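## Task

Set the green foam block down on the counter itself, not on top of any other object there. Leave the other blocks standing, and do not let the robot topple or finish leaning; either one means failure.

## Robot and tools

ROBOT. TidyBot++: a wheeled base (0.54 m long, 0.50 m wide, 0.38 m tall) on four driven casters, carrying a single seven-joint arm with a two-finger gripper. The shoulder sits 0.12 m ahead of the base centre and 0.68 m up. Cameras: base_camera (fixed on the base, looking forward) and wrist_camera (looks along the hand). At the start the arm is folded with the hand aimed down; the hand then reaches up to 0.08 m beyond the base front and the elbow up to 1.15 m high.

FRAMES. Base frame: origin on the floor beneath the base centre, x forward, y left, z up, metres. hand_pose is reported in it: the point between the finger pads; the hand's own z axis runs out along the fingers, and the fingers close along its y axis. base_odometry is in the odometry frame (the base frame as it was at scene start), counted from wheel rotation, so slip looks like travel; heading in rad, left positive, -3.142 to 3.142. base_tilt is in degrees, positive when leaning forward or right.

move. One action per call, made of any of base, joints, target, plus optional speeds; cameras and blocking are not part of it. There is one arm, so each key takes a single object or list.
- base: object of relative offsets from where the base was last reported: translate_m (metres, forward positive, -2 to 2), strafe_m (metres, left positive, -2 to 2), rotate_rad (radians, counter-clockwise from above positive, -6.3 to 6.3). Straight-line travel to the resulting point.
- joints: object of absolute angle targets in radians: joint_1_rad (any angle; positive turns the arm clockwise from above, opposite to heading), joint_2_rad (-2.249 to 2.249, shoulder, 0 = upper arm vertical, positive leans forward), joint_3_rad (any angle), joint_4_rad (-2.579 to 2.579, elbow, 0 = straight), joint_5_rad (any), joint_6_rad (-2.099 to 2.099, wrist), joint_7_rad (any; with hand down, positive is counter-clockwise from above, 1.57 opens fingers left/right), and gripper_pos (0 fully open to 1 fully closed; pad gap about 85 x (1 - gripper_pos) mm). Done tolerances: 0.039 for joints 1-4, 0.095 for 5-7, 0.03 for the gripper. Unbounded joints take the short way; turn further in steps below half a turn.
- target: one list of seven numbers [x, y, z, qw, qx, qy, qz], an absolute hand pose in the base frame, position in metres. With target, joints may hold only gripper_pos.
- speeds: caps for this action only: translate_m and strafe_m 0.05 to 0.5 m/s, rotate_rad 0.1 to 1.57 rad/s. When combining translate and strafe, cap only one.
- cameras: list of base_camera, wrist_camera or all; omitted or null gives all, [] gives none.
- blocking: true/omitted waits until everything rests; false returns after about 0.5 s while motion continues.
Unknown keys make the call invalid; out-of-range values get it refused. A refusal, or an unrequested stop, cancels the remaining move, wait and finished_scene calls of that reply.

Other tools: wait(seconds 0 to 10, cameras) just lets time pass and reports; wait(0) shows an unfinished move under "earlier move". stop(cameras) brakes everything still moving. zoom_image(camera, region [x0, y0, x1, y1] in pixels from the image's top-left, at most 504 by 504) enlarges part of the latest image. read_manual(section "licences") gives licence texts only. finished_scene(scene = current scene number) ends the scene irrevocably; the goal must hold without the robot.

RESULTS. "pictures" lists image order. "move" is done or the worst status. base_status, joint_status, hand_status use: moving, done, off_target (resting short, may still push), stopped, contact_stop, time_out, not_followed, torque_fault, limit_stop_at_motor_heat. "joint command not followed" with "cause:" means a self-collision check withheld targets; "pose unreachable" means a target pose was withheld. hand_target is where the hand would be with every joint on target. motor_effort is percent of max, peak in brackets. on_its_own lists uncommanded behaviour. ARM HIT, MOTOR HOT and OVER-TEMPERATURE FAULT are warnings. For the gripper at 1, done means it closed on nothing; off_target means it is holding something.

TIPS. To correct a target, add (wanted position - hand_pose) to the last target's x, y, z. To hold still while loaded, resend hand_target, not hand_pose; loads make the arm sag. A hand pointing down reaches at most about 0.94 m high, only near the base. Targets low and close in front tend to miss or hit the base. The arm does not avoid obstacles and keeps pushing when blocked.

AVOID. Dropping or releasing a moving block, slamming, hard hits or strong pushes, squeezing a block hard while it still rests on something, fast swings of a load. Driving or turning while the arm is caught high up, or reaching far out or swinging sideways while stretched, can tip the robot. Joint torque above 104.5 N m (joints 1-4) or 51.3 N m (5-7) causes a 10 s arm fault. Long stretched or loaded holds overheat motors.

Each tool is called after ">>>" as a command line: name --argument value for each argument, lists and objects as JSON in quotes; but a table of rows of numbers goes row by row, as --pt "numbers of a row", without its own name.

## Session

>>> move --joints '{"joint_6_rad": 0.3, "joint_4_rad": -2.4, "joint_2_rad": -0.38}'

>>> move --base '{"rotate_rad": 1.25}'

>>> move --base '{"rotate_rad": 1.25}'

>>> move --base '{"rotate_rad": 1.25}'

>>> move --base '{"rotate_rad": 1.25}'

Scene clock: 1.83 s.
move: done
base_odometry: x=+0.000 y=+0.000 heading=+0.000
base_tilt: forward=+0.2 right=+0.2
base_status: not commanded
joint_positions: joint_1_rad=-0.041 joint_2_rad=-0.373 joint_3_rad=+3.119 joint_4_rad=-2.393 joint_5_rad=-0.037 joint_6_rad=+0.226 joint_7_rad=+1.582 gripper_pos=+0.000
joint_status: all done
motor_effort: joint_1_rad=-1(1) joint_2_rad=-6(7) joint_3_rad=+0(1) joint_4_rad=+21(22) joint_5_rad=+0(2) joint_6_rad=+9(10) joint_7_rad=+0(0)
hand_pose: x=+0.5512 y=+0.0270 z=+0.8677 quat_wxyz=(-0.021, +0.782, +0.014, +0.623) (m; base frame)
hand_target: x=+0.5529 y=+0.0264 z=+0.8896 quat_wxyz=(-0.021, +0.758, +0.013, +0.652) (m; base frame)
hand_status: not commanded
pictures: base_camera, wrist_camera
Images, in order (width x height): base_camera 644x364, wrist_camera 644x476.

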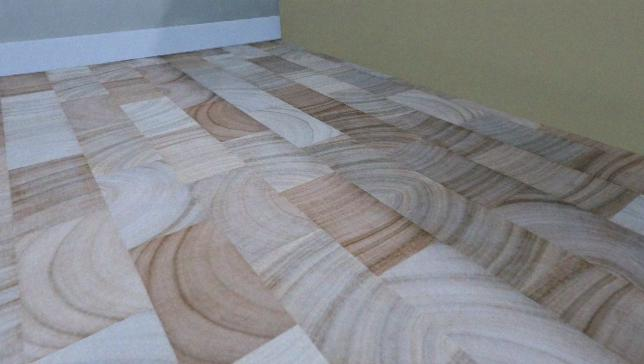

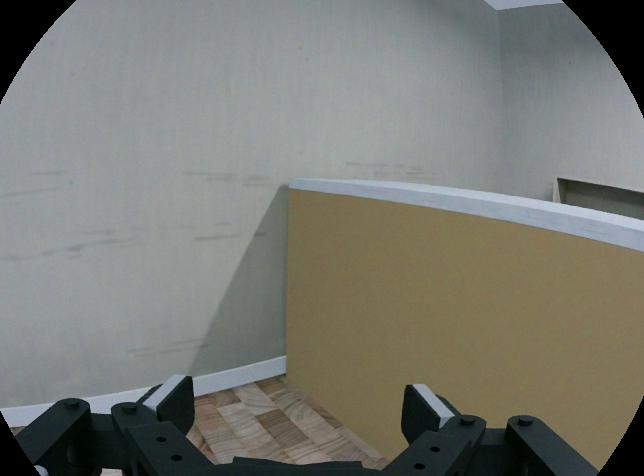

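Scene clock: 3.90 s.
move: done
base_odometry: x=+0.000 y=+0.000 heading=+1.249
base_tilt: forward=+0.2 right=+0.2
base_status: done
joint_positions: joint_1_rad=-0.041 joint_2_rad=-0.373 joint_3_rad=+3.118 joint_4_rad=-2.393 joint_5_rad=-0.037 joint_6_rad=+0.227 joint_7_rad=+1.582 gripper_pos=+0.000
joint_status: not commanded
motor_effort: joint_1_rad=-1(2) joint_2_rad=-6(7) joint_3_rad=+0(1) joint_4_rad=+20(21) joint_5_rad=+1(2) joint_6_rad=+10(10) joint_7_rad=+0(1)
hand_pose: x=+0.5513 y=+0.0274 z=+0.8682 quat_wxyz=(-0.021, +0.781, +0.015, +0.624) (m; base frame)
hand_target: x=+0.5529 y=+0.0264 z=+0.8896 quat_wxyz=(-0.021, +0.758, +0.013, +0.652) (m; base frame)
hand_status: not commanded
pictures: base_camera, wrist_camera
Images, in order (width x height): base_camera 644x364, wrist_camera 644x476.

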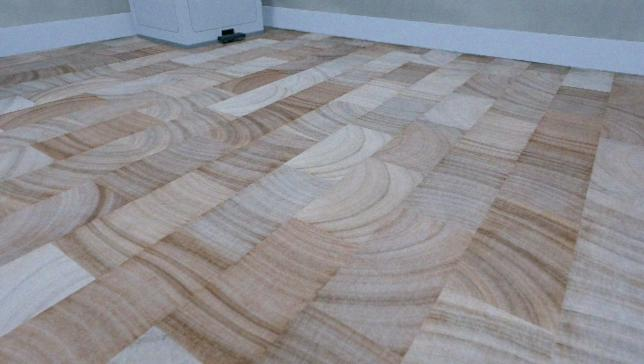

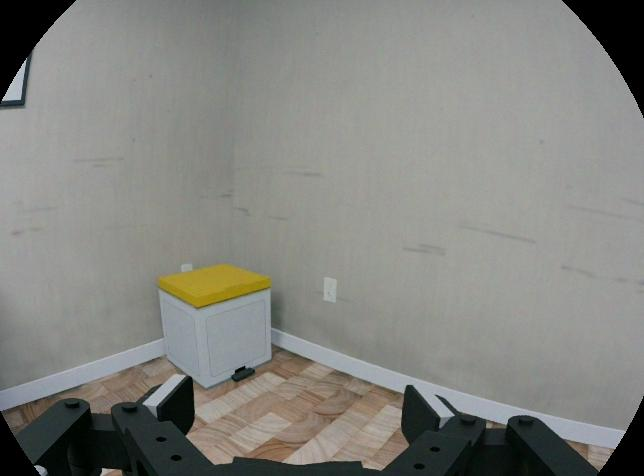

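Scene clock: 5.97 s.
move: done
base_odometry: x=+0.000 y=+0.000 heading=+2.498
base_tilt: forward=+0.2 right=+0.2
base_status: done
joint_positions: joint_1_rad=-0.041 joint_2_rad=-0.373 joint_3_rad=+3.118 joint_4_rad=-2.393 joint_5_rad=-0.037 joint_6_rad=+0.227 joint_7_rad=+1.582 gripper_pos=+0.000
joint_status: not commanded
motor_effort: joint_1_rad=-1(2) joint_2_rad=-6(7) joint_3_rad=+0(2) joint_4_rad=+20(21) joint_5_rad=+1(2) joint_6_rad=+10(10) joint_7_rad=-1(1)
hand_pose: x=+0.5513 y=+0.0276 z=+0.8682 quat_wxyz=(-0.021, +0.781, +0.015, +0.624) (m; base frame)
hand_target: x=+0.5529 y=+0.0264 z=+0.8896 quat_wxyz=(-0.021, +0.758, +0.013, +0.652) (m; base frame)
hand_status: not commanded
pictures: base_camera, wrist_camera
Images, in order (width x height): base_camera 644x364, wrist_camera 644x476.

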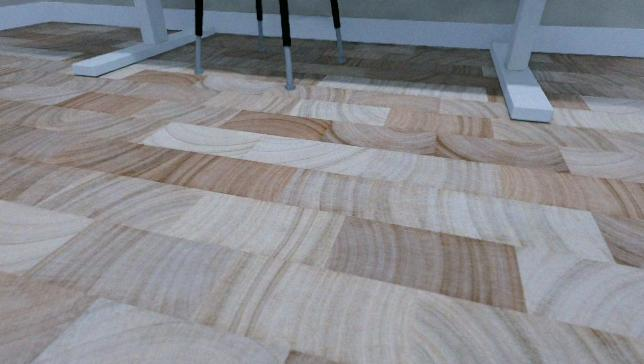

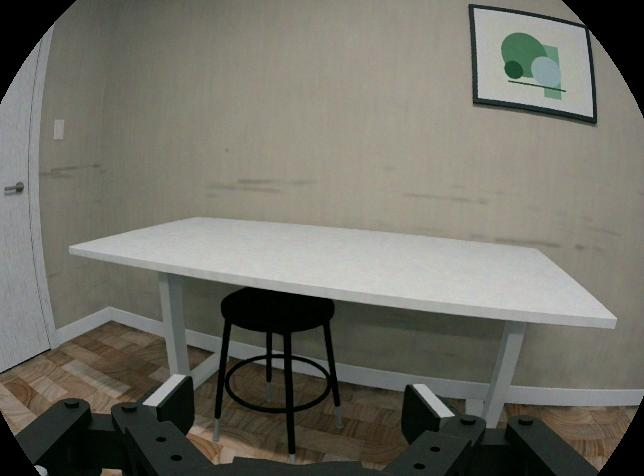

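Scene clock: 8.03 s.
move: done
base_odometry: x=+0.000 y=+0.000 heading=-2.537
base_tilt: forward=+0.2 right=+0.2
base_status: done
joint_positions: joint_1_rad=-0.041 joint_2_rad=-0.373 joint_3_rad=+3.117 joint_4_rad=-2.393 joint_5_rad=-0.037 joint_6_rad=+0.227 joint_7_rad=+1.582 gripper_pos=+0.000
joint_status: not commanded
motor_effort: joint_1_rad=-1(2) joint_2_rad=-6(7) joint_3_rad=+0(2) joint_4_rad=+20(21) joint_5_rad=+0(2) joint_6_rad=+10(11) joint_7_rad=+0(1)
hand_pose: x=+0.5513 y=+0.0278 z=+0.8682 quat_wxyz=(-0.021, +0.781, +0.015, +0.624) (m; base frame)
hand_target: x=+0.5529 y=+0.0264 z=+0.8896 quat_wxyz=(-0.021, +0.758, +0.013, +0.652) (m; base frame)
hand_status: not commanded
pictures: base_camera, wrist_camera
Images, in order (width x height): base_camera 644x364, wrist_camera 644x476.

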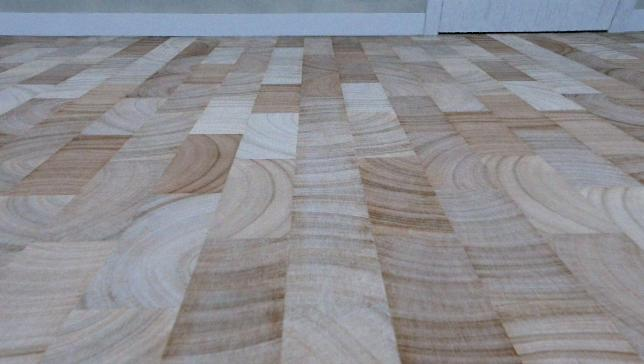

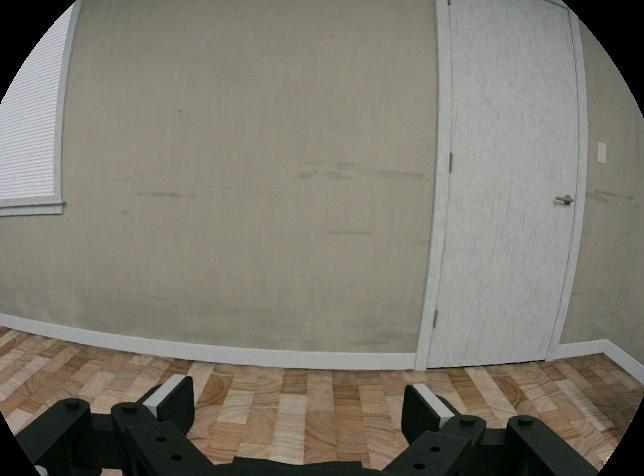

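Scene clock: 10.10 s.
move: done
base_odometry: x=+0.000 y=+0.000 heading=-1.288
base_tilt: forward=+0.2 right=+0.2
base_status: done
joint_positions: joint_1_rad=-0.041 joint_2_rad=-0.373 joint_3_rad=+3.117 joint_4_rad=-2.393 joint_5_rad=-0.037 joint_6_rad=+0.227 joint_7_rad=+1.582 gripper_pos=+0.000
joint_status: not commanded
motor_effort: joint_1_rad=+0(2) joint_2_rad=-6(7) joint_3_rad=+0(2) joint_4_rad=+21(21) joint_5_rad=+1(2) joint_6_rad=+9(10) joint_7_rad=+0(0)
hand_pose: x=+0.5513 y=+0.0279 z=+0.8683 quat_wxyz=(-0.021, +0.781, +0.015, +0.624) (m; base frame)
hand_target: x=+0.5529 y=+0.0264 z=+0.8896 quat_wxyz=(-0.021, +0.758, +0.013, +0.652) (m; base frame)
hand_status: not commanded
pictures: base_camera, wrist_camera
Images, in order (width x height): base_camera 644x364, wrist_camera 644x476.

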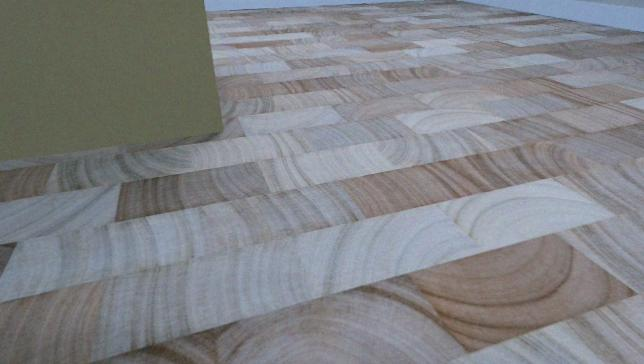

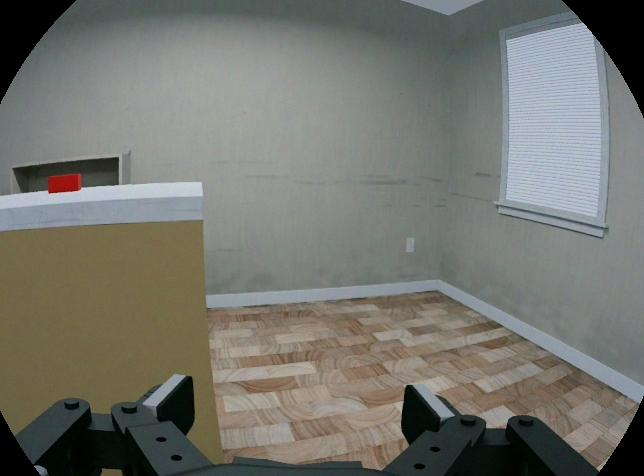

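>>> move --base '{"translate_m": 1.10, "strafe_m": -0.40}' --cameras '[]'

>>> move --base '{"translate_m": 1.16, "strafe_m": 0.45}' --cameras '["base_camera"]'

>>> move --base '{"rotate_rad": 1.75}'

Scene clock: 45.83 s.
move: done
base_odometry: x=-0.077 y=-1.168 heading=-1.287
base_tilt: forward=+0.2 right=+0.2
base_status: done
joint_positions: joint_1_rad=-0.041 joint_2_rad=-0.375 joint_3_rad=+3.117 joint_4_rad=-2.393 joint_5_rad=-0.037 joint_6_rad=+0.229 joint_7_rad=+1.582 gripper_pos=+0.000
joint_status: not commanded
motor_effort: joint_1_rad=-1(1) joint_2_rad=-6(9) joint_3_rad=+0(1) joint_4_rad=+21(21) joint_5_rad=+1(2) joint_6_rad=+10(11) joint_7_rad=+0(1)
hand_pose: x=+0.5510 y=+0.0279 z=+0.8697 quat_wxyz=(-0.021, +0.780, +0.015, +0.625) (m; base frame)
hand_target: x=+0.5529 y=+0.0264 z=+0.8896 quat_wxyz=(-0.021, +0.758, +0.013, +0.652) (m; base frame)
hand_status: not commanded
pictures: none
No camera images: "cameras" was empty.

Scene clock: 49.17 s.
move: done
base_odometry: x=+0.680 y=-2.156 heading=-1.287
base_tilt: forward=+0.2 right=+0.2
base_status: done
joint_positions: joint_1_rad=-0.041 joint_2_rad=-0.376 joint_3_rad=+3.117 joint_4_rad=-2.393 joint_5_rad=-0.037 joint_6_rad=+0.230 joint_7_rad=+1.582 gripper_pos=+0.000
joint_status: not commanded
motor_effort: joint_1_rad=+0(1) joint_2_rad=-6(8) joint_3_rad=+0(1) joint_4_rad=+20(22) joint_5_rad=+0(2) joint_6_rad=+9(10) joint_7_rad=+0(1)
hand_pose: x=+0.5509 y=+0.0278 z=+0.8704 quat_wxyz=(-0.021, +0.779, +0.015, +0.626) (m; base frame)
hand_target: x=+0.5529 y=+0.0264 z=+0.8896 quat_wxyz=(-0.021, +0.758, +0.013, +0.652) (m; base frame)
hand_status: not commanded
pictures: base_camera
Images, in order (width x height): base_camera 644x364.

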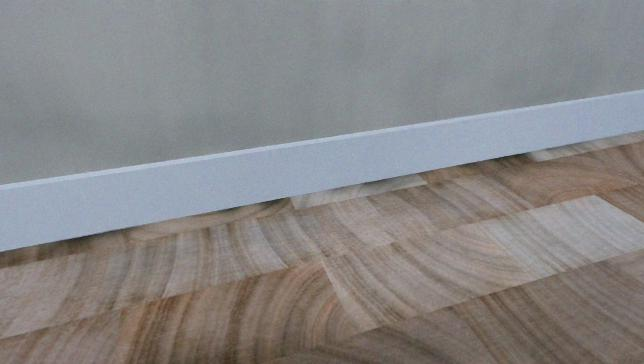

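Scene clock: 51.57 s.
move: done
base_odometry: x=+0.680 y=-2.156 heading=+0.462
base_tilt: forward=+0.2 right=+0.2
base_status: done
joint_positions: joint_1_rad=-0.041 joint_2_rad=-0.376 joint_3_rad=+3.118 joint_4_rad=-2.393 joint_5_rad=-0.037 joint_6_rad=+0.230 joint_7_rad=+1.582 gripper_pos=+0.000
joint_status: not commanded
motor_effort: joint_1_rad=-1(2) joint_2_rad=-6(8) joint_3_rad=+0(2) joint_4_rad=+19(21) joint_5_rad=+1(2) joint_6_rad=+9(10) joint_7_rad=+0(1)
hand_pose: x=+0.5510 y=+0.0276 z=+0.8704 quat_wxyz=(-0.021, +0.779, +0.015, +0.626) (m; base frame)
hand_target: x=+0.5529 y=+0.0264 z=+0.8896 quat_wxyz=(-0.021, +0.758, +0.013, +0.652) (m; base frame)
hand_status: not commanded
pictures: base_camera, wrist_camera
Images, in order (width x height): base_camera 644x364, wrist_camera 644x476.

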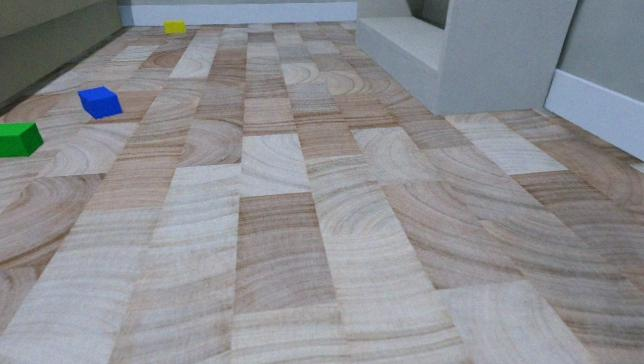

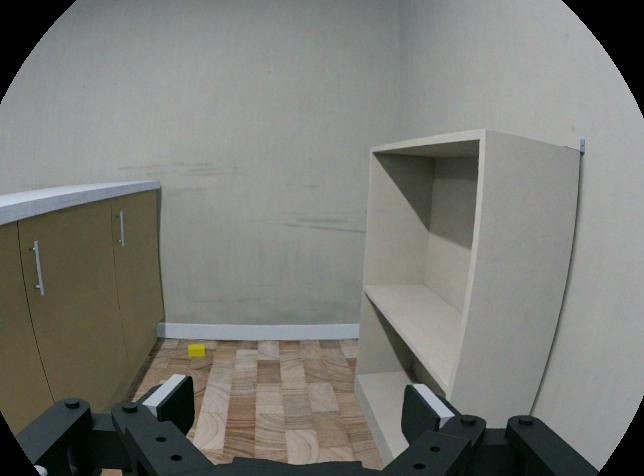

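>>> move --base '{"rotate_rad": 1.66}'

>>> move --base '{"strafe_m": -0.8}'

Scene clock: 80.20 s.
move: done
base_odometry: x=+0.680 y=-2.156 heading=+2.120
base_tilt: forward=+0.2 right=+0.2
base_status: done
joint_positions: joint_1_rad=-0.041 joint_2_rad=-0.376 joint_3_rad=+3.118 joint_4_rad=-2.393 joint_5_rad=-0.037 joint_6_rad=+0.230 joint_7_rad=+1.582 gripper_pos=+0.000
joint_status: not commanded
motor_effort: joint_1_rad=+0(2) joint_2_rad=-6(8) joint_3_rad=+0(2) joint_4_rad=+21(21) joint_5_rad=+0(2) joint_6_rad=+9(10) joint_7_rad=+0(1)
hand_pose: x=+0.5510 y=+0.0276 z=+0.8704 quat_wxyz=(-0.021, +0.779, +0.015, +0.626) (m; base frame)
hand_target: x=+0.5529 y=+0.0264 z=+0.8896 quat_wxyz=(-0.021, +0.758, +0.013, +0.652) (m; base frame)
hand_status: not commanded
pictures: base_camera, wrist_camera
Images, in order (width x height): base_camera 644x364, wrist_camera 644x476.

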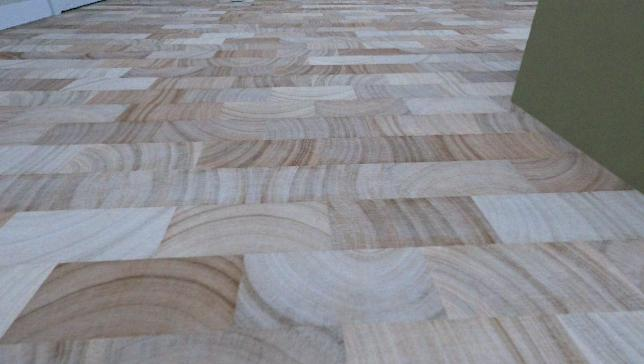

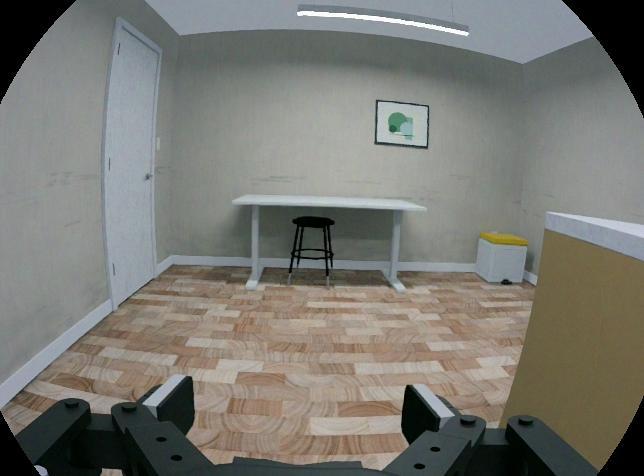

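Scene clock: 82.93 s.
move: done
base_odometry: x=+1.362 y=-1.738 heading=+2.122
base_tilt: forward=+0.2 right=+0.2
base_status: done
joint_positions: joint_1_rad=-0.041 joint_2_rad=-0.376 joint_3_rad=+3.118 joint_4_rad=-2.393 joint_5_rad=-0.037 joint_6_rad=+0.230 joint_7_rad=+1.582 gripper_pos=+0.000
joint_status: not commanded
motor_effort: joint_1_rad=+0(1) joint_2_rad=-6(7) joint_3_rad=+0(2) joint_4_rad=+21(21) joint_5_rad=+1(2) joint_6_rad=+9(10) joint_7_rad=+0(1)
hand_pose: x=+0.5510 y=+0.0275 z=+0.8704 quat_wxyz=(-0.021, +0.779, +0.015, +0.626) (m; base frame)
hand_target: x=+0.5529 y=+0.0264 z=+0.8896 quat_wxyz=(-0.021, +0.758, +0.013, +0.652) (m; base frame)
hand_status: not commanded
pictures: base_camera, wrist_camera
Images, in order (width x height): base_camera 644x364, wrist_camera 644x476.

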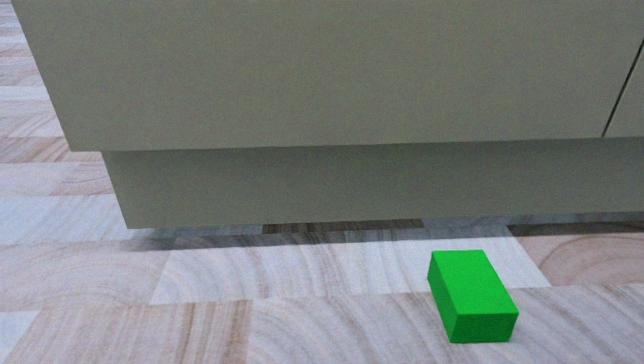

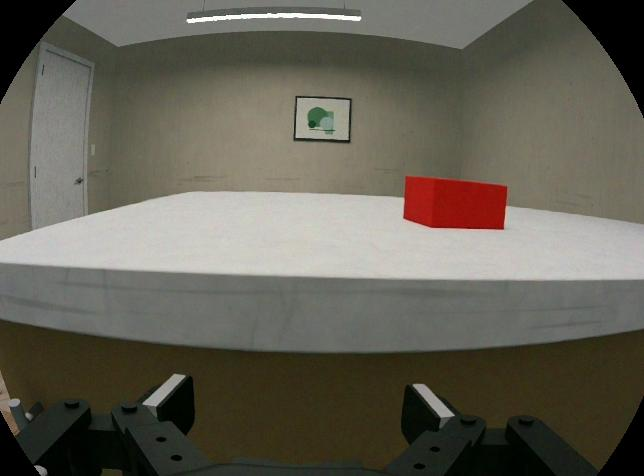

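>>> move --base '{"translate_m": -0.1, "strafe_m": -0.08}' --cameras '["base_camera"]'

>>> move --target '[0.54, -0.08, 0.48, 0, 1, 0, 0]' --cameras '[]'

>>> move --target '[0.635, -0.095, 0.2, 0, 1, 0, 0]'

Scene clock: 100.47 s.
move: done
base_odometry: x=+1.483 y=-1.781 heading=+2.122
base_tilt: forward=+0.2 right=+0.2
base_status: done
joint_positions: joint_1_rad=-0.041 joint_2_rad=-0.380 joint_3_rad=+3.118 joint_4_rad=-2.393 joint_5_rad=-0.037 joint_6_rad=+0.231 joint_7_rad=+1.582 gripper_pos=+0.000
joint_status: not commanded
motor_effort: joint_1_rad=-1(1) joint_2_rad=-6(9) joint_3_rad=+0(2) joint_4_rad=+21(21) joint_5_rad=+2(2) joint_6_rad=+9(10) joint_7_rad=+0(0)
hand_pose: x=+0.5503 y=+0.0275 z=+0.8722 quat_wxyz=(-0.021, +0.778, +0.015, +0.628) (m; base frame)
hand_target: x=+0.5529 y=+0.0264 z=+0.8896 quat_wxyz=(-0.021, +0.758, +0.013, +0.652) (m; base frame)
hand_status: not commanded
pictures: base_camera
Images, in order (width x height): base_camera 644x364.

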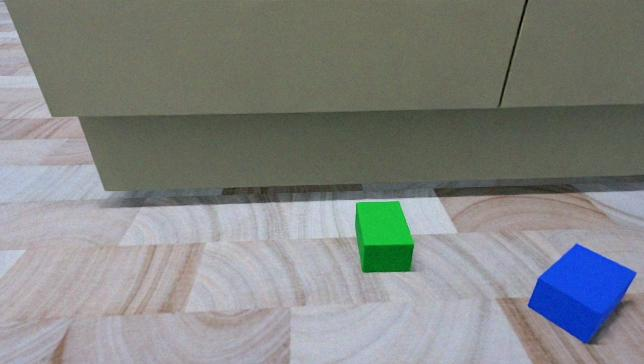

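Scene clock: 103.07 s.
move: done
base_odometry: x=+1.483 y=-1.781 heading=+2.122
base_tilt: forward=+0.2 right=+0.2
base_status: not commanded
joint_positions: joint_1_rad=+0.160 joint_2_rad=+0.582 joint_3_rad=+3.135 joint_4_rad=-1.886 joint_5_rad=-0.037 joint_6_rad=-0.613 joint_7_rad=+1.727 gripper_pos=+0.000
joint_status: not commanded
motor_effort: joint_1_rad=-1(1) joint_2_rad=-31(32) joint_3_rad=-1(1) joint_4_rad=+10(21) joint_5_rad=+1(2) joint_6_rad=+2(11) joint_7_rad=+0(0)
hand_pose: x=+0.5612 y=-0.0604 z=+0.4772 quat_wxyz=(-0.008, +0.999, -0.014, +0.032) (m; base frame)
hand_target: x=+0.5400 y=-0.0800 z=+0.4800 quat_wxyz=(+0.000, +1.000, +0.000, +0.000) (m; base frame)
hand_status: done (0.029 m and 4.1 deg from the pose sent, 0.407 m and 77.9 deg at the start)
pictures: none
No camera images: "cameras" was empty.

Scene clock: 105.03 s.
move: done
base_odometry: x=+1.483 y=-1.781 heading=+2.122
base_tilt: forward=+0.3 right=+0.2
base_status: not commanded
joint_positions: joint_1_rad=+0.167 joint_2_rad=+1.295 joint_3_rad=+3.135 joint_4_rad=-1.472 joint_5_rad=-0.002 joint_6_rad=-0.468 joint_7_rad=+1.727 gripper_pos=+0.000
joint_status: not commanded
motor_effort: joint_1_rad=-1(1) joint_2_rad=-41(43) joint_3_rad=-1(2) joint_4_rad=+6(12) joint_5_rad=+1(2) joint_6_rad=+0(3) joint_7_rad=+0(1)
hand_pose: x=+0.6038 y=-0.0762 z=+0.1940 quat_wxyz=(-0.011, +0.999, -0.006, -0.046) (m; base frame)
hand_target: x=+0.6350 y=-0.0950 z=+0.2000 quat_wxyz=(+0.000, +1.000, +0.000, +0.000) (m; base frame)
hand_status: done (0.037 m and 5.4 deg from the pose sent, 0.289 m and 4.1 deg at the start)
pictures: base_camera, wrist_camera
Images, in order (width x height): base_camera 644x364, wrist_camera 644x476.

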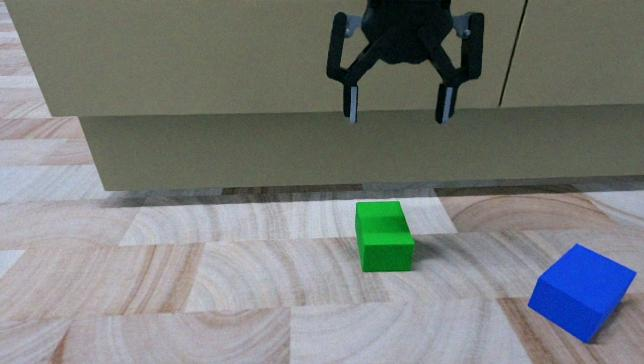

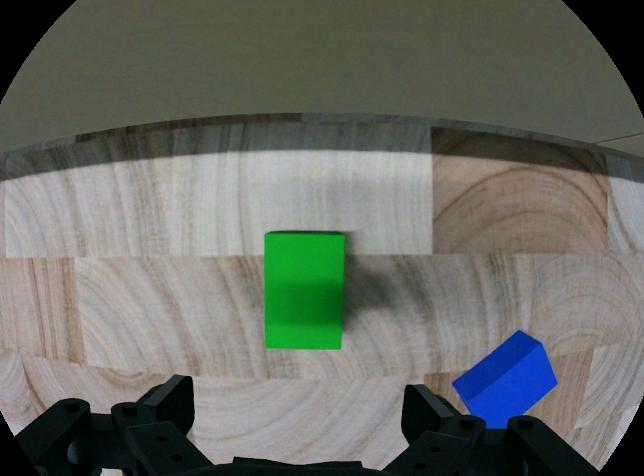

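>>> move --target '[0.638, -0.095, 0.11, 0, 1, 0, 0]'

>>> move --target '[0.64, -0.096, 0.045, 0, 1, 0, 0]'

Scene clock: 114.90 s.
move: done
base_odometry: x=+1.483 y=-1.781 heading=+2.122
base_tilt: forward=+0.2 right=+0.2
base_status: not commanded
joint_positions: joint_1_rad=+0.167 joint_2_rad=+1.509 joint_3_rad=+3.135 joint_4_rad=-1.309 joint_5_rad=+0.002 joint_6_rad=-0.421 joint_7_rad=+1.727 gripper_pos=+0.000
joint_status: not commanded
motor_effort: joint_1_rad=+0(1) joint_2_rad=-42(45) joint_3_rad=-1(2) joint_4_rad=+5(6) joint_5_rad=+1(1) joint_6_rad=+1(1) joint_7_rad=+0(1)
hand_pose: x=+0.6031 y=-0.0766 z=+0.1001 quat_wxyz=(-0.011, +0.999, -0.005, -0.047) (m; base frame)
hand_target: x=+0.6380 y=-0.0950 z=+0.1100 quat_wxyz=(+0.000, +1.000, +0.000, +0.000) (m; base frame)
hand_status: done (0.041 m and 5.6 deg from the pose sent, 0.093 m and 5.4 deg at the start)
pictures: base_camera, wrist_camera
Images, in order (width x height): base_camera 644x364, wrist_camera 644x476.

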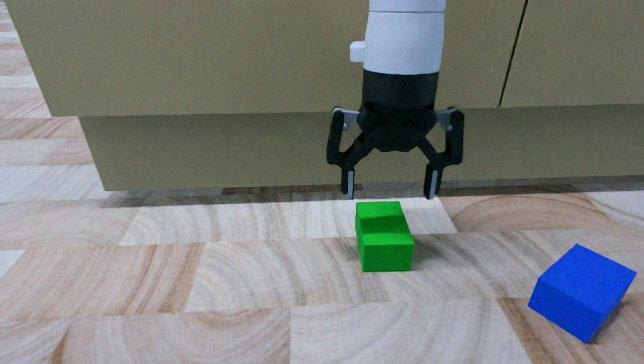

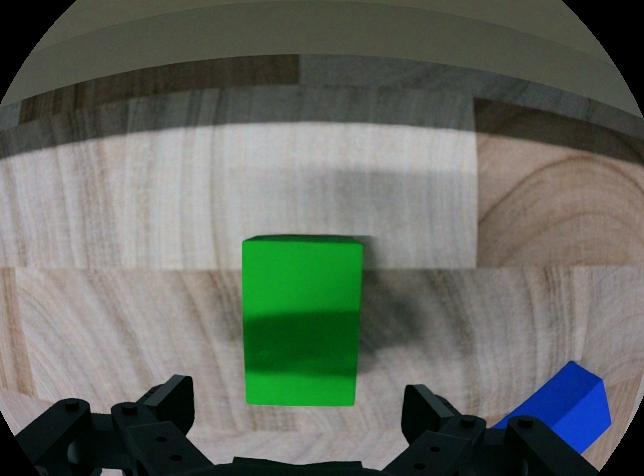

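Scene clock: 116.33 s.
move: done
base_odometry: x=+1.483 y=-1.781 heading=+2.122
base_tilt: forward=+0.2 right=+0.2
base_status: not commanded
joint_positions: joint_1_rad=+0.167 joint_2_rad=+1.664 joint_3_rad=+3.135 joint_4_rad=-1.145 joint_5_rad=+0.002 joint_6_rad=-0.421 joint_7_rad=+1.727 gripper_pos=+0.000
joint_status: not commanded
motor_effort: joint_1_rad=+0(1) joint_2_rad=-42(45) joint_3_rad=-1(2) joint_4_rad=+5(6) joint_5_rad=+1(2) joint_6_rad=+0(1) joint_7_rad=+0(1)
hand_pose: x=+0.6073 y=-0.0774 z=+0.0357 quat_wxyz=(-0.010, +0.999, -0.005, -0.043) (m; base frame)
hand_target: x=+0.6400 y=-0.0960 z=+0.0450 quat_wxyz=(+0.000, +1.000, +0.000, +0.000) (m; base frame)
hand_status: done (0.039 m and 5.1 deg from the pose sent, 0.069 m and 5.6 deg at the start)
pictures: base_camera, wrist_camera
Images, in order (width x height): base_camera 644x364, wrist_camera 644x476.

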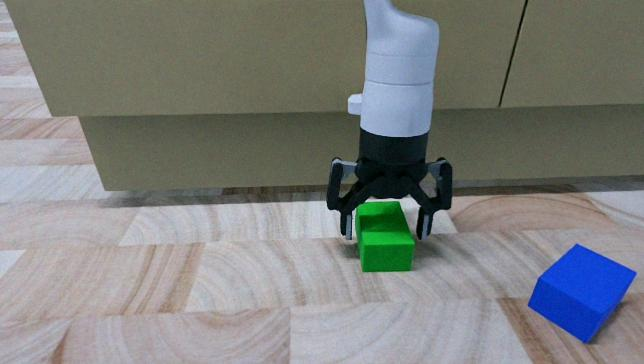

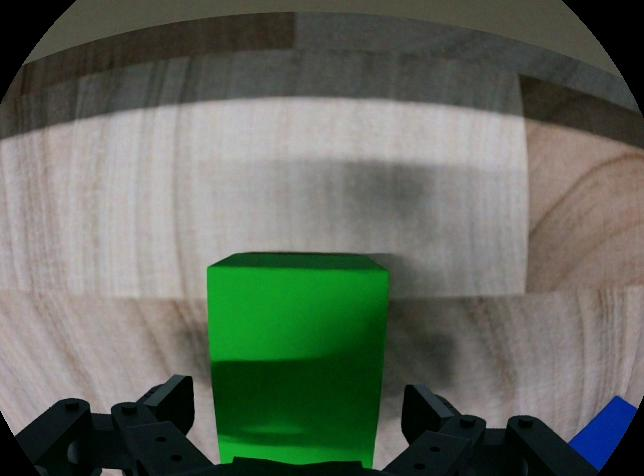

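>>> move --joints '{"gripper_pos": 0.5}' --cameras '[]'

>>> move --target '[0.61, -0.08, 0.25, 0, 1, 0, 0]' --cameras '["wrist_camera"]'

>>> move --target '[0.48, 0.0, 0.55, 0, 1, 0, 0]' --cameras '[]'

>>> move --base '{"strafe_m": 1.0}' --joints '{"joint_1_rad": 0, "joint_2_rad": 0.0, "joint_3_rad": 3.15, "joint_4_rad": -1.0, "joint_5_rad": 0, "joint_6_rad": -1.95, "joint_7_rad": 1.6}'

>>> move --base '{"translate_m": 1.05, "strafe_m": 0.2}' --cameras '[]'

>>> move --base '{"rotate_rad": -1.57}'

Scene clock: 134.53 s.
move: off_target
base_odometry: x=+1.483 y=-1.781 heading=+2.122
base_tilt: forward=+0.2 right=+0.2
base_status: not commanded
joint_positions: joint_1_rad=+0.167 joint_2_rad=+1.660 joint_3_rad=+3.135 joint_4_rad=-1.144 joint_5_rad=+0.002 joint_6_rad=-0.415 joint_7_rad=+1.727 gripper_pos=+0.411
joint_status: gripper_pos off_target (ended at +0.411, target +0.500)
motor_effort: joint_1_rad=-1(1) joint_2_rad=-42(43) joint_3_rad=-1(1) joint_4_rad=+5(11) joint_5_rad=+1(2) joint_6_rad=+2(8) joint_7_rad=+0(0)
hand_pose: x=+0.6119 y=-0.0782 z=+0.0375 quat_wxyz=(-0.009, +0.999, -0.005, -0.038) (m; base frame)
hand_target: x=+0.6400 y=-0.0960 z=+0.0450 quat_wxyz=(+0.000, +1.000, +0.000, +0.000) (m; base frame)
hand_status: not commanded
pictures: none
No camera images: "cameras" was empty.

Scene clock: 136.27 s.
move: done
base_odometry: x=+1.483 y=-1.781 heading=+2.122
base_tilt: forward=+0.2 right=+0.2
base_status: not commanded
joint_positions: joint_1_rad=+0.167 joint_2_rad=+1.173 joint_3_rad=+3.135 joint_4_rad=-1.610 joint_5_rad=+0.002 joint_6_rad=-0.415 joint_7_rad=+1.727 gripper_pos=+0.411
joint_status: not commanded
motor_effort: joint_1_rad=+0(1) joint_2_rad=-40(44) joint_3_rad=-1(2) joint_4_rad=+6(6) joint_5_rad=+1(2) joint_6_rad=+1(2) joint_7_rad=+0(0)
hand_pose: x=+0.5936 y=-0.0752 z=+0.2399 quat_wxyz=(-0.007, +1.000, -0.004, -0.028) (m; base frame)
hand_target: x=+0.6100 y=-0.0800 z=+0.2500 quat_wxyz=(+0.000, +1.000, +0.000, +0.000) (m; base frame)
hand_status: done (0.020 m and 3.3 deg from the pose sent, 0.213 m and 4.5 deg at the start)
pictures: wrist_camera
Images, in order (width x height): wrist_camera 644x476.

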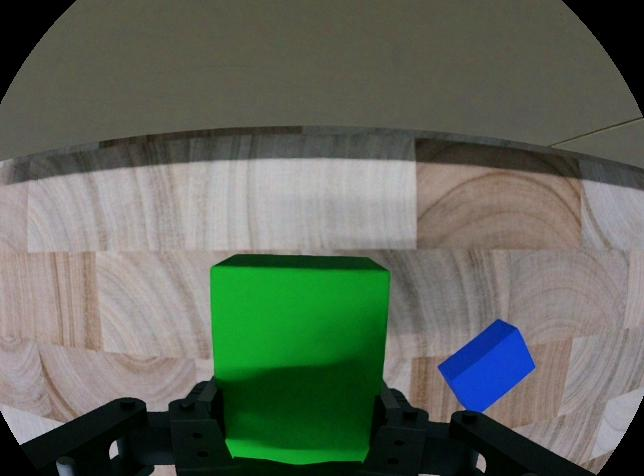

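Scene clock: 138.37 s.
move: done
base_odometry: x=+1.483 y=-1.781 heading=+2.122
base_tilt: forward=+0.2 right=+0.2
base_status: not commanded
joint_positions: joint_1_rad=+0.017 joint_2_rad=+0.347 joint_3_rad=+3.142 joint_4_rad=-1.999 joint_5_rad=+0.002 joint_6_rad=-0.728 joint_7_rad=+1.624 gripper_pos=+0.411
joint_status: not commanded
motor_effort: joint_1_rad=-1(2) joint_2_rad=-25(42) joint_3_rad=-1(2) joint_4_rad=+12(13) joint_5_rad=+0(2) joint_6_rad=+1(3) joint_7_rad=+0(1)
hand_pose: x=+0.5075 y=-0.0060 z=+0.5469 quat_wxyz=(+0.002, +0.999, +0.018, +0.034) (m; base frame)
hand_target: x=+0.4800 y=+0.0000 z=+0.5500 quat_wxyz=(+0.000, +1.000, +0.000, +0.000) (m; base frame)
hand_status: done (0.028 m and 4.4 deg from the pose sent, 0.339 m and 3.3 deg at the start)
pictures: none
No camera images: "cameras" was empty.

Scene clock: 141.47 s.
move: done
base_odometry: x=+0.631 y=-2.305 heading=+2.122
base_tilt: forward=+0.2 right=+0.2
base_status: done
joint_positions: joint_1_rad=+0.014 joint_2_rad=+0.013 joint_3_rad=+3.149 joint_4_rad=-1.004 joint_5_rad=+0.002 joint_6_rad=-1.880 joint_7_rad=+1.624 gripper_pos=+0.411
joint_status: all done
motor_effort: joint_1_rad=-1(4) joint_2_rad=-16(27) joint_3_rad=-1(2) joint_4_rad=+15(19) joint_5_rad=+1(2) joint_6_rad=+3(5) joint_7_rad=+0(1)
hand_pose: x=+0.4672 y=-0.0069 z=+0.9659 quat_wxyz=(+0.005, +0.992, +0.015, +0.122) (m; base frame)
hand_target: x=+0.4429 y=-0.0014 z=+0.9668 quat_wxyz=(+0.002, +0.995, +0.010, +0.096) (m; base frame)
hand_status: not commanded
pictures: base_camera, wrist_camera
Images, in order (width x height): base_camera 644x364, wrist_camera 644x476.

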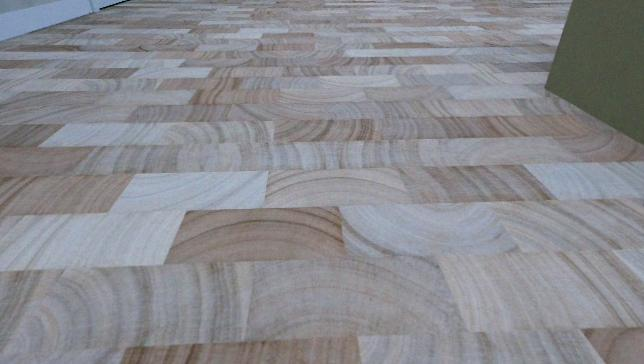

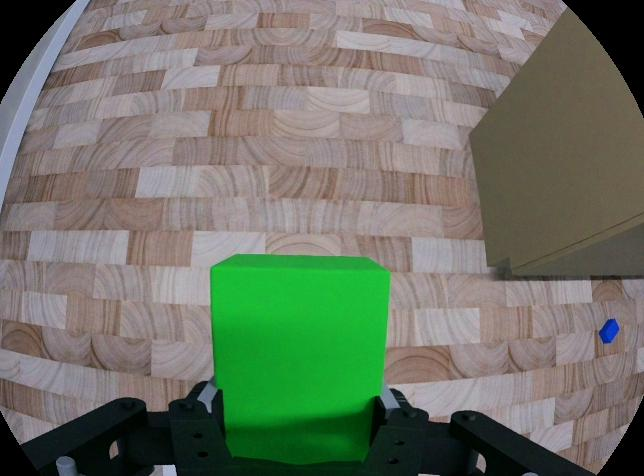

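Scene clock: 144.57 s.
move: done
base_odometry: x=-0.090 y=-1.515 heading=+2.123
base_tilt: forward=+0.2 right=+0.2
base_status: done
joint_positions: joint_1_rad=+0.014 joint_2_rad=+0.012 joint_3_rad=+3.149 joint_4_rad=-1.003 joint_5_rad=+0.002 joint_6_rad=-1.887 joint_7_rad=+1.624 gripper_pos=+0.411
joint_status: not commanded
motor_effort: joint_1_rad=+0(1) joint_2_rad=-16(20) joint_3_rad=-1(1) joint_4_rad=+16(17) joint_5_rad=+1(2) joint_6_rad=+3(5) joint_7_rad=+0(1)
hand_pose: x=+0.4650 y=-0.0069 z=+0.9662 quat_wxyz=(+0.005, +0.993, +0.015, +0.120) (m; base frame)
hand_target: x=+0.4429 y=-0.0014 z=+0.9668 quat_wxyz=(+0.002, +0.995, +0.010, +0.096) (m; base frame)
hand_status: not commanded
pictures: none
No camera images: "cameras" was empty.

Scene clock: 146.87 s.
move: done
base_odometry: x=-0.090 y=-1.515 heading=+0.554
base_tilt: forward=+0.2 right=+0.2
base_status: done
joint_positions: joint_1_rad=+0.013 joint_2_rad=+0.013 joint_3_rad=+3.152 joint_4_rad=-1.003 joint_5_rad=+0.002 joint_6_rad=-1.887 joint_7_rad=+1.624 gripper_pos=+0.411
joint_status: not commanded
motor_effort: joint_1_rad=+0(2) joint_2_rad=-16(19) joint_3_rad=+0(2) joint_4_rad=+16(16) joint_5_rad=+0(2) joint_6_rad=+3(4) joint_7_rad=+0(1)
hand_pose: x=+0.4653 y=-0.0073 z=+0.9659 quat_wxyz=(+0.005, +0.993, +0.014, +0.119) (m; base frame)
hand_target: x=+0.4429 y=-0.0014 z=+0.9668 quat_wxyz=(+0.002, +0.995, +0.010, +0.096) (m; base frame)
hand_status: not commanded
pictures: base_camera, wrist_camera
Images, in order (width x height): base_camera 644x364, wrist_camera 644x476.

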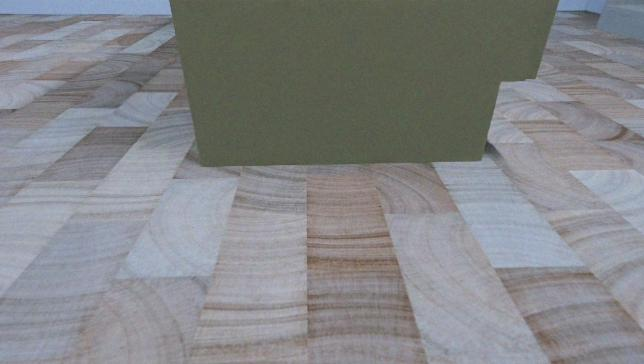

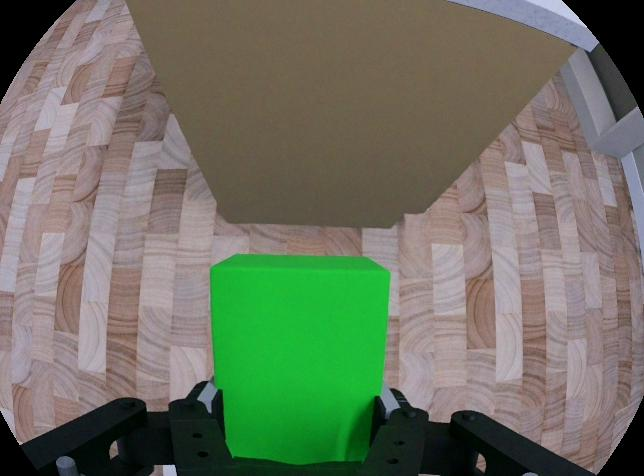

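>>> move --joints '{"joint_2_rad": 0.1, "joint_4_rad": -0.75, "joint_6_rad": -2.05}' --cameras '[]'

>>> move --base '{"translate_m": 0.35, "strafe_m": -0.03}'

Scene clock: 161.57 s.
move: done
base_odometry: x=-0.090 y=-1.515 heading=+0.554
base_tilt: forward=+0.2 right=+0.2
base_status: not commanded
joint_positions: joint_1_rad=+0.013 joint_2_rad=+0.095 joint_3_rad=+3.152 joint_4_rad=-0.756 joint_5_rad=+0.002 joint_6_rad=-1.980 joint_7_rad=+1.624 gripper_pos=+0.411
joint_status: all done
motor_effort: joint_1_rad=+0(1) joint_2_rad=-17(18) joint_3_rad=-1(1) joint_4_rad=+15(16) joint_5_rad=+1(2) joint_6_rad=+4(5) joint_7_rad=+0(1)
hand_pose: x=+0.4906 y=-0.0076 z=+1.0116 quat_wxyz=(+0.007, +0.988, +0.014, +0.155) (m; base frame)
hand_target: x=+0.4718 y=-0.0013 z=+1.0057 quat_wxyz=(+0.003, +0.993, +0.010, +0.121) (m; base frame)
hand_status: not commanded
pictures: none
No camera images: "cameras" was empty.

Scene clock: 163.67 s.
move: done
base_odometry: x=+0.224 y=-1.357 heading=+0.553
base_tilt: forward=+0.2 right=+0.2
base_status: done
joint_positions: joint_1_rad=+0.013 joint_2_rad=+0.115 joint_3_rad=+3.152 joint_4_rad=-0.754 joint_5_rad=+0.002 joint_6_rad=-1.985 joint_7_rad=+1.624 gripper_pos=+0.411
joint_status: not commanded
motor_effort: joint_1_rad=+0(1) joint_2_rad=-18(22) joint_3_rad=-1(1) joint_4_rad=+14(16) joint_5_rad=+1(2) joint_6_rad=+3(5) joint_7_rad=+0(0)
hand_pose: x=+0.4955 y=-0.0077 z=+1.0044 quat_wxyz=(+0.007, +0.990, +0.014, +0.143) (m; base frame)
hand_target: x=+0.4718 y=-0.0013 z=+1.0057 quat_wxyz=(+0.003, +0.993, +0.010, +0.121) (m; base frame)
hand_status: not commanded
pictures: base_camera, wrist_camera
Images, in order (width x height): base_camera 644x364, wrist_camera 644x476.

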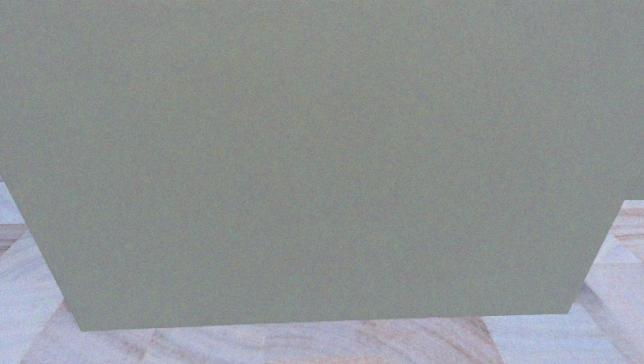

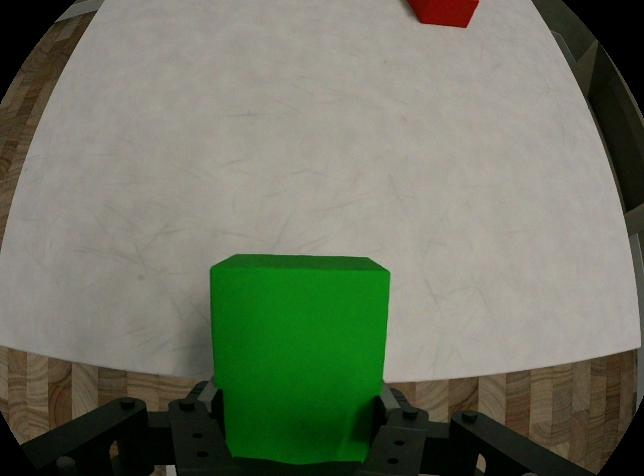

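>>> move --base '{"translate_m": 0.13}' --speeds '{"translate_m": 0.1}' --cameras '[]'

>>> move --target '[0.50, 0.0, 0.94, 0, 1, 0, 0]' --cameras '["wrist_camera"]'

>>> move --target '[0.50, 0.0, 0.92, 0, 1, 0, 0]' --cameras '["wrist_camera"]'

Scene clock: 172.53 s.
move: done
base_odometry: x=+0.335 y=-1.289 heading=+0.553
base_tilt: forward=+0.3 right=+0.2
base_status: done
joint_positions: joint_1_rad=+0.013 joint_2_rad=+0.112 joint_3_rad=+3.152 joint_4_rad=-0.753 joint_5_rad=+0.002 joint_6_rad=-1.987 joint_7_rad=+1.624 gripper_pos=+0.411
joint_status: not commanded
motor_effort: joint_1_rad=+0(2) joint_2_rad=-19(22) joint_3_rad=-1(1) joint_4_rad=+14(15) joint_5_rad=+1(2) joint_6_rad=+4(5) joint_7_rad=+0(1)
hand_pose: x=+0.4941 y=-0.0077 z=+1.0055 quat_wxyz=(+0.007, +0.989, +0.014, +0.144) (m; base frame)
hand_target: x=+0.4718 y=-0.0013 z=+1.0057 quat_wxyz=(+0.003, +0.993, +0.010, +0.121) (m; base frame)
hand_status: not commanded
pictures: none
No camera images: "cameras" was empty.

Scene clock: 175.73 s.
move: done
base_odometry: x=+0.335 y=-1.289 heading=+0.553
base_tilt: forward=+0.3 right=+0.2
base_status: not commanded
joint_positions: joint_1_rad=+0.005 joint_2_rad=+0.257 joint_3_rad=+3.170 joint_4_rad=-0.728 joint_5_rad=+0.002 joint_6_rad=-2.038 joint_7_rad=+1.623 gripper_pos=+0.411
joint_status: not commanded
motor_effort: joint_1_rad=+0(1) joint_2_rad=-21(25) joint_3_rad=-1(1) joint_4_rad=+10(15) joint_5_rad=+2(2) joint_6_rad=+0(8) joint_7_rad=+0(1)
hand_pose: x=+0.5250 y=-0.0103 z=+0.9535 quat_wxyz=(+0.007, +0.998, +0.010, +0.059) (m; base frame)
hand_target: x=+0.5099 y=-0.0001 z=+0.9402 quat_wxyz=(+0.000, +1.000, +0.000, +0.016) (m; base frame)
hand_status: done (0.030 m and 6.9 deg from the pose sent, 0.066 m and 16.7 deg at the start; a joint's target at an end of its range on 25 of 25 steps)
pictures: wrist_camera
Images, in order (width x height): wrist_camera 644x476.

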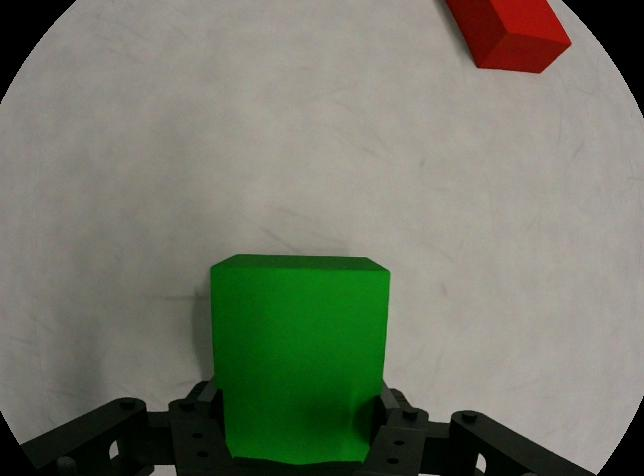

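Scene clock: 176.70 s.
move: off_target
base_odometry: x=+0.335 y=-1.289 heading=+0.553
base_tilt: forward=+0.2 right=+0.2
base_status: not commanded
joint_positions: joint_1_rad=+0.004 joint_2_rad=+0.213 joint_3_rad=+3.170 joint_4_rad=-0.792 joint_5_rad=+0.002 joint_6_rad=-2.013 joint_7_rad=+1.622 gripper_pos=+0.411
joint_status: not commanded
motor_effort: joint_1_rad=-1(1) joint_2_rad=-15(21) joint_3_rad=-1(1) joint_4_rad=+3(12) joint_5_rad=+1(2) joint_6_rad=-7(10) joint_7_rad=+0(0)
hand_pose: x=+0.5118 y=-0.0101 z=+0.9526 quat_wxyz=(+0.006, +0.998, +0.009, +0.062) (m; base frame)
hand_target: x=+0.5000 y=+0.0000 z=+0.9200 quat_wxyz=(+0.000, +1.000, +0.000, +0.000) (m; base frame)
hand_status: off_target (0.036 m and 7.2 deg from the pose sent, 0.043 m and 6.9 deg at the start)
pictures: wrist_camera
Images, in order (width x height): wrist_camera 644x476.

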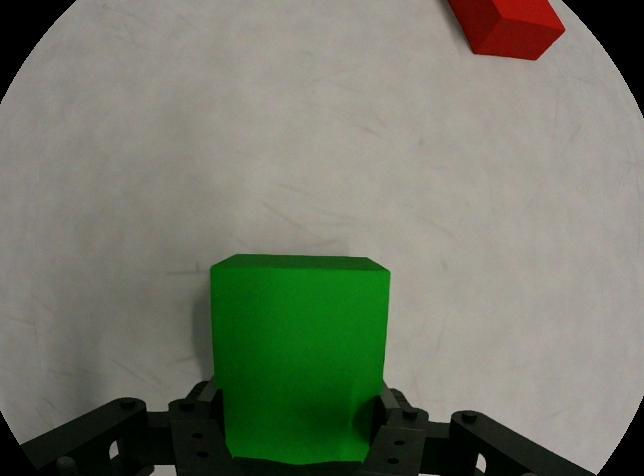

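In contact, same as before. Release.

>>> move --joints '{"gripper_pos": 0.0}' --cameras '[]'

>>> move --joints '{"joint_1_rad": 0, "joint_2_rad": 0.0, "joint_4_rad": -0.6, "joint_6_rad": -2.05}' --cameras '["wrist_camera"]'

>>> move --base '{"translate_m": -0.3}'

Scene clock: 185.40 s.
move: done
base_odometry: x=+0.335 y=-1.289 heading=+0.553
base_tilt: forward=+0.2 right=+0.2
base_status: not commanded
joint_positions: joint_1_rad=+0.004 joint_2_rad=+0.249 joint_3_rad=+3.170 joint_4_rad=-0.862 joint_5_rad=+0.002 joint_6_rad=-2.033 joint_7_rad=+1.622 gripper_pos=+0.000
joint_status: all done
motor_effort: joint_1_rad=-1(1) joint_2_rad=-24(26) joint_3_rad=-1(1) joint_4_rad=+15(17) joint_5_rad=+1(2) joint_6_rad=+1(9) joint_7_rad=+0(1)
hand_pose: x=+0.5039 y=-0.0096 z=+0.9177 quat_wxyz=(+0.004, +1.000, +0.009, -0.001) (m; base frame)
hand_target: x=+0.5000 y=+0.0000 z=+0.9200 quat_wxyz=(+0.000, +1.000, +0.000, +0.000) (m; base frame)
hand_status: not commanded
pictures: none
No camera images: "cameras" was empty.

Scene clock: 187.10 s.
move: done
base_odometry: x=+0.335 y=-1.289 heading=+0.553
base_tilt: forward=+0.2 right=+0.2
base_status: not commanded
joint_positions: joint_1_rad=+0.004 joint_2_rad=+0.000 joint_3_rad=+3.170 joint_4_rad=-0.596 joint_5_rad=+0.002 joint_6_rad=-2.033 joint_7_rad=+1.622 gripper_pos=+0.000
joint_status: all done
motor_effort: joint_1_rad=+0(1) joint_2_rad=-12(27) joint_3_rad=+0(1) joint_4_rad=+13(17) joint_5_rad=+1(2) joint_6_rad=+5(6) joint_7_rad=+0(0)
hand_pose: x=+0.4484 y=-0.0098 z=+1.0913 quat_wxyz=(+0.011, +0.967, +0.008, +0.253) (m; base frame)
hand_target: x=+0.4438 y=-0.0086 z=+1.0876 quat_wxyz=(+0.002, +0.970, -0.010, +0.243) (m; base frame)
hand_status: not commanded
pictures: wrist_camera
Images, in order (width x height): wrist_camera 644x476.

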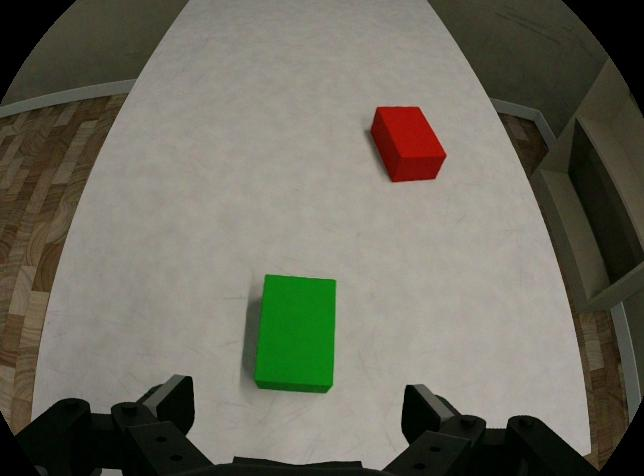

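Scene clock: 189.13 s.
move: done
base_odometry: x=+0.079 y=-1.446 heading=+0.553
base_tilt: forward=+0.2 right=+0.2
base_status: done
joint_positions: joint_1_rad=+0.004 joint_2_rad=-0.002 joint_3_rad=+3.173 joint_4_rad=-0.596 joint_5_rad=+0.002 joint_6_rad=-2.033 joint_7_rad=+1.622 gripper_pos=+0.000
joint_status: not commanded
motor_effort: joint_1_rad=+0(2) joint_2_rad=-12(16) joint_3_rad=-1(2) joint_4_rad=+12(14) joint_5_rad=+1(3) joint_6_rad=+5(6) joint_7_rad=+0(1)
hand_pose: x=+0.4474 y=-0.0107 z=+1.0923 quat_wxyz=(+0.012, +0.967, +0.007, +0.254) (m; base frame)
hand_target: x=+0.4438 y=-0.0086 z=+1.0876 quat_wxyz=(+0.002, +0.970, -0.010, +0.243) (m; base frame)
hand_status: not commanded
pictures: base_camera, wrist_camera
Images, in order (width x height): base_camera 644x364, wrist_camera 644x476.

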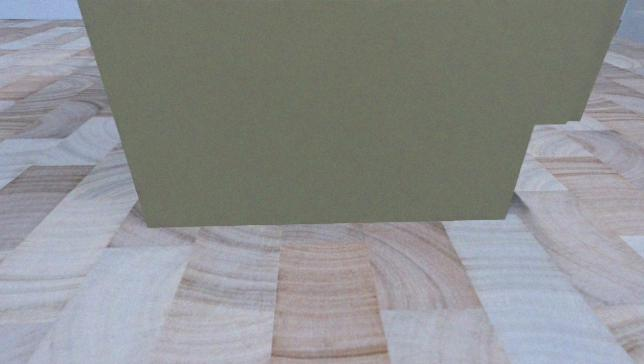

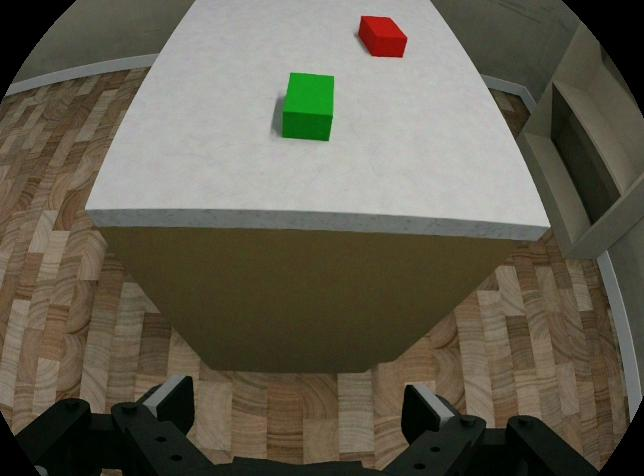

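>>> finished_scene --scene 3

The scene is finished: the task was done.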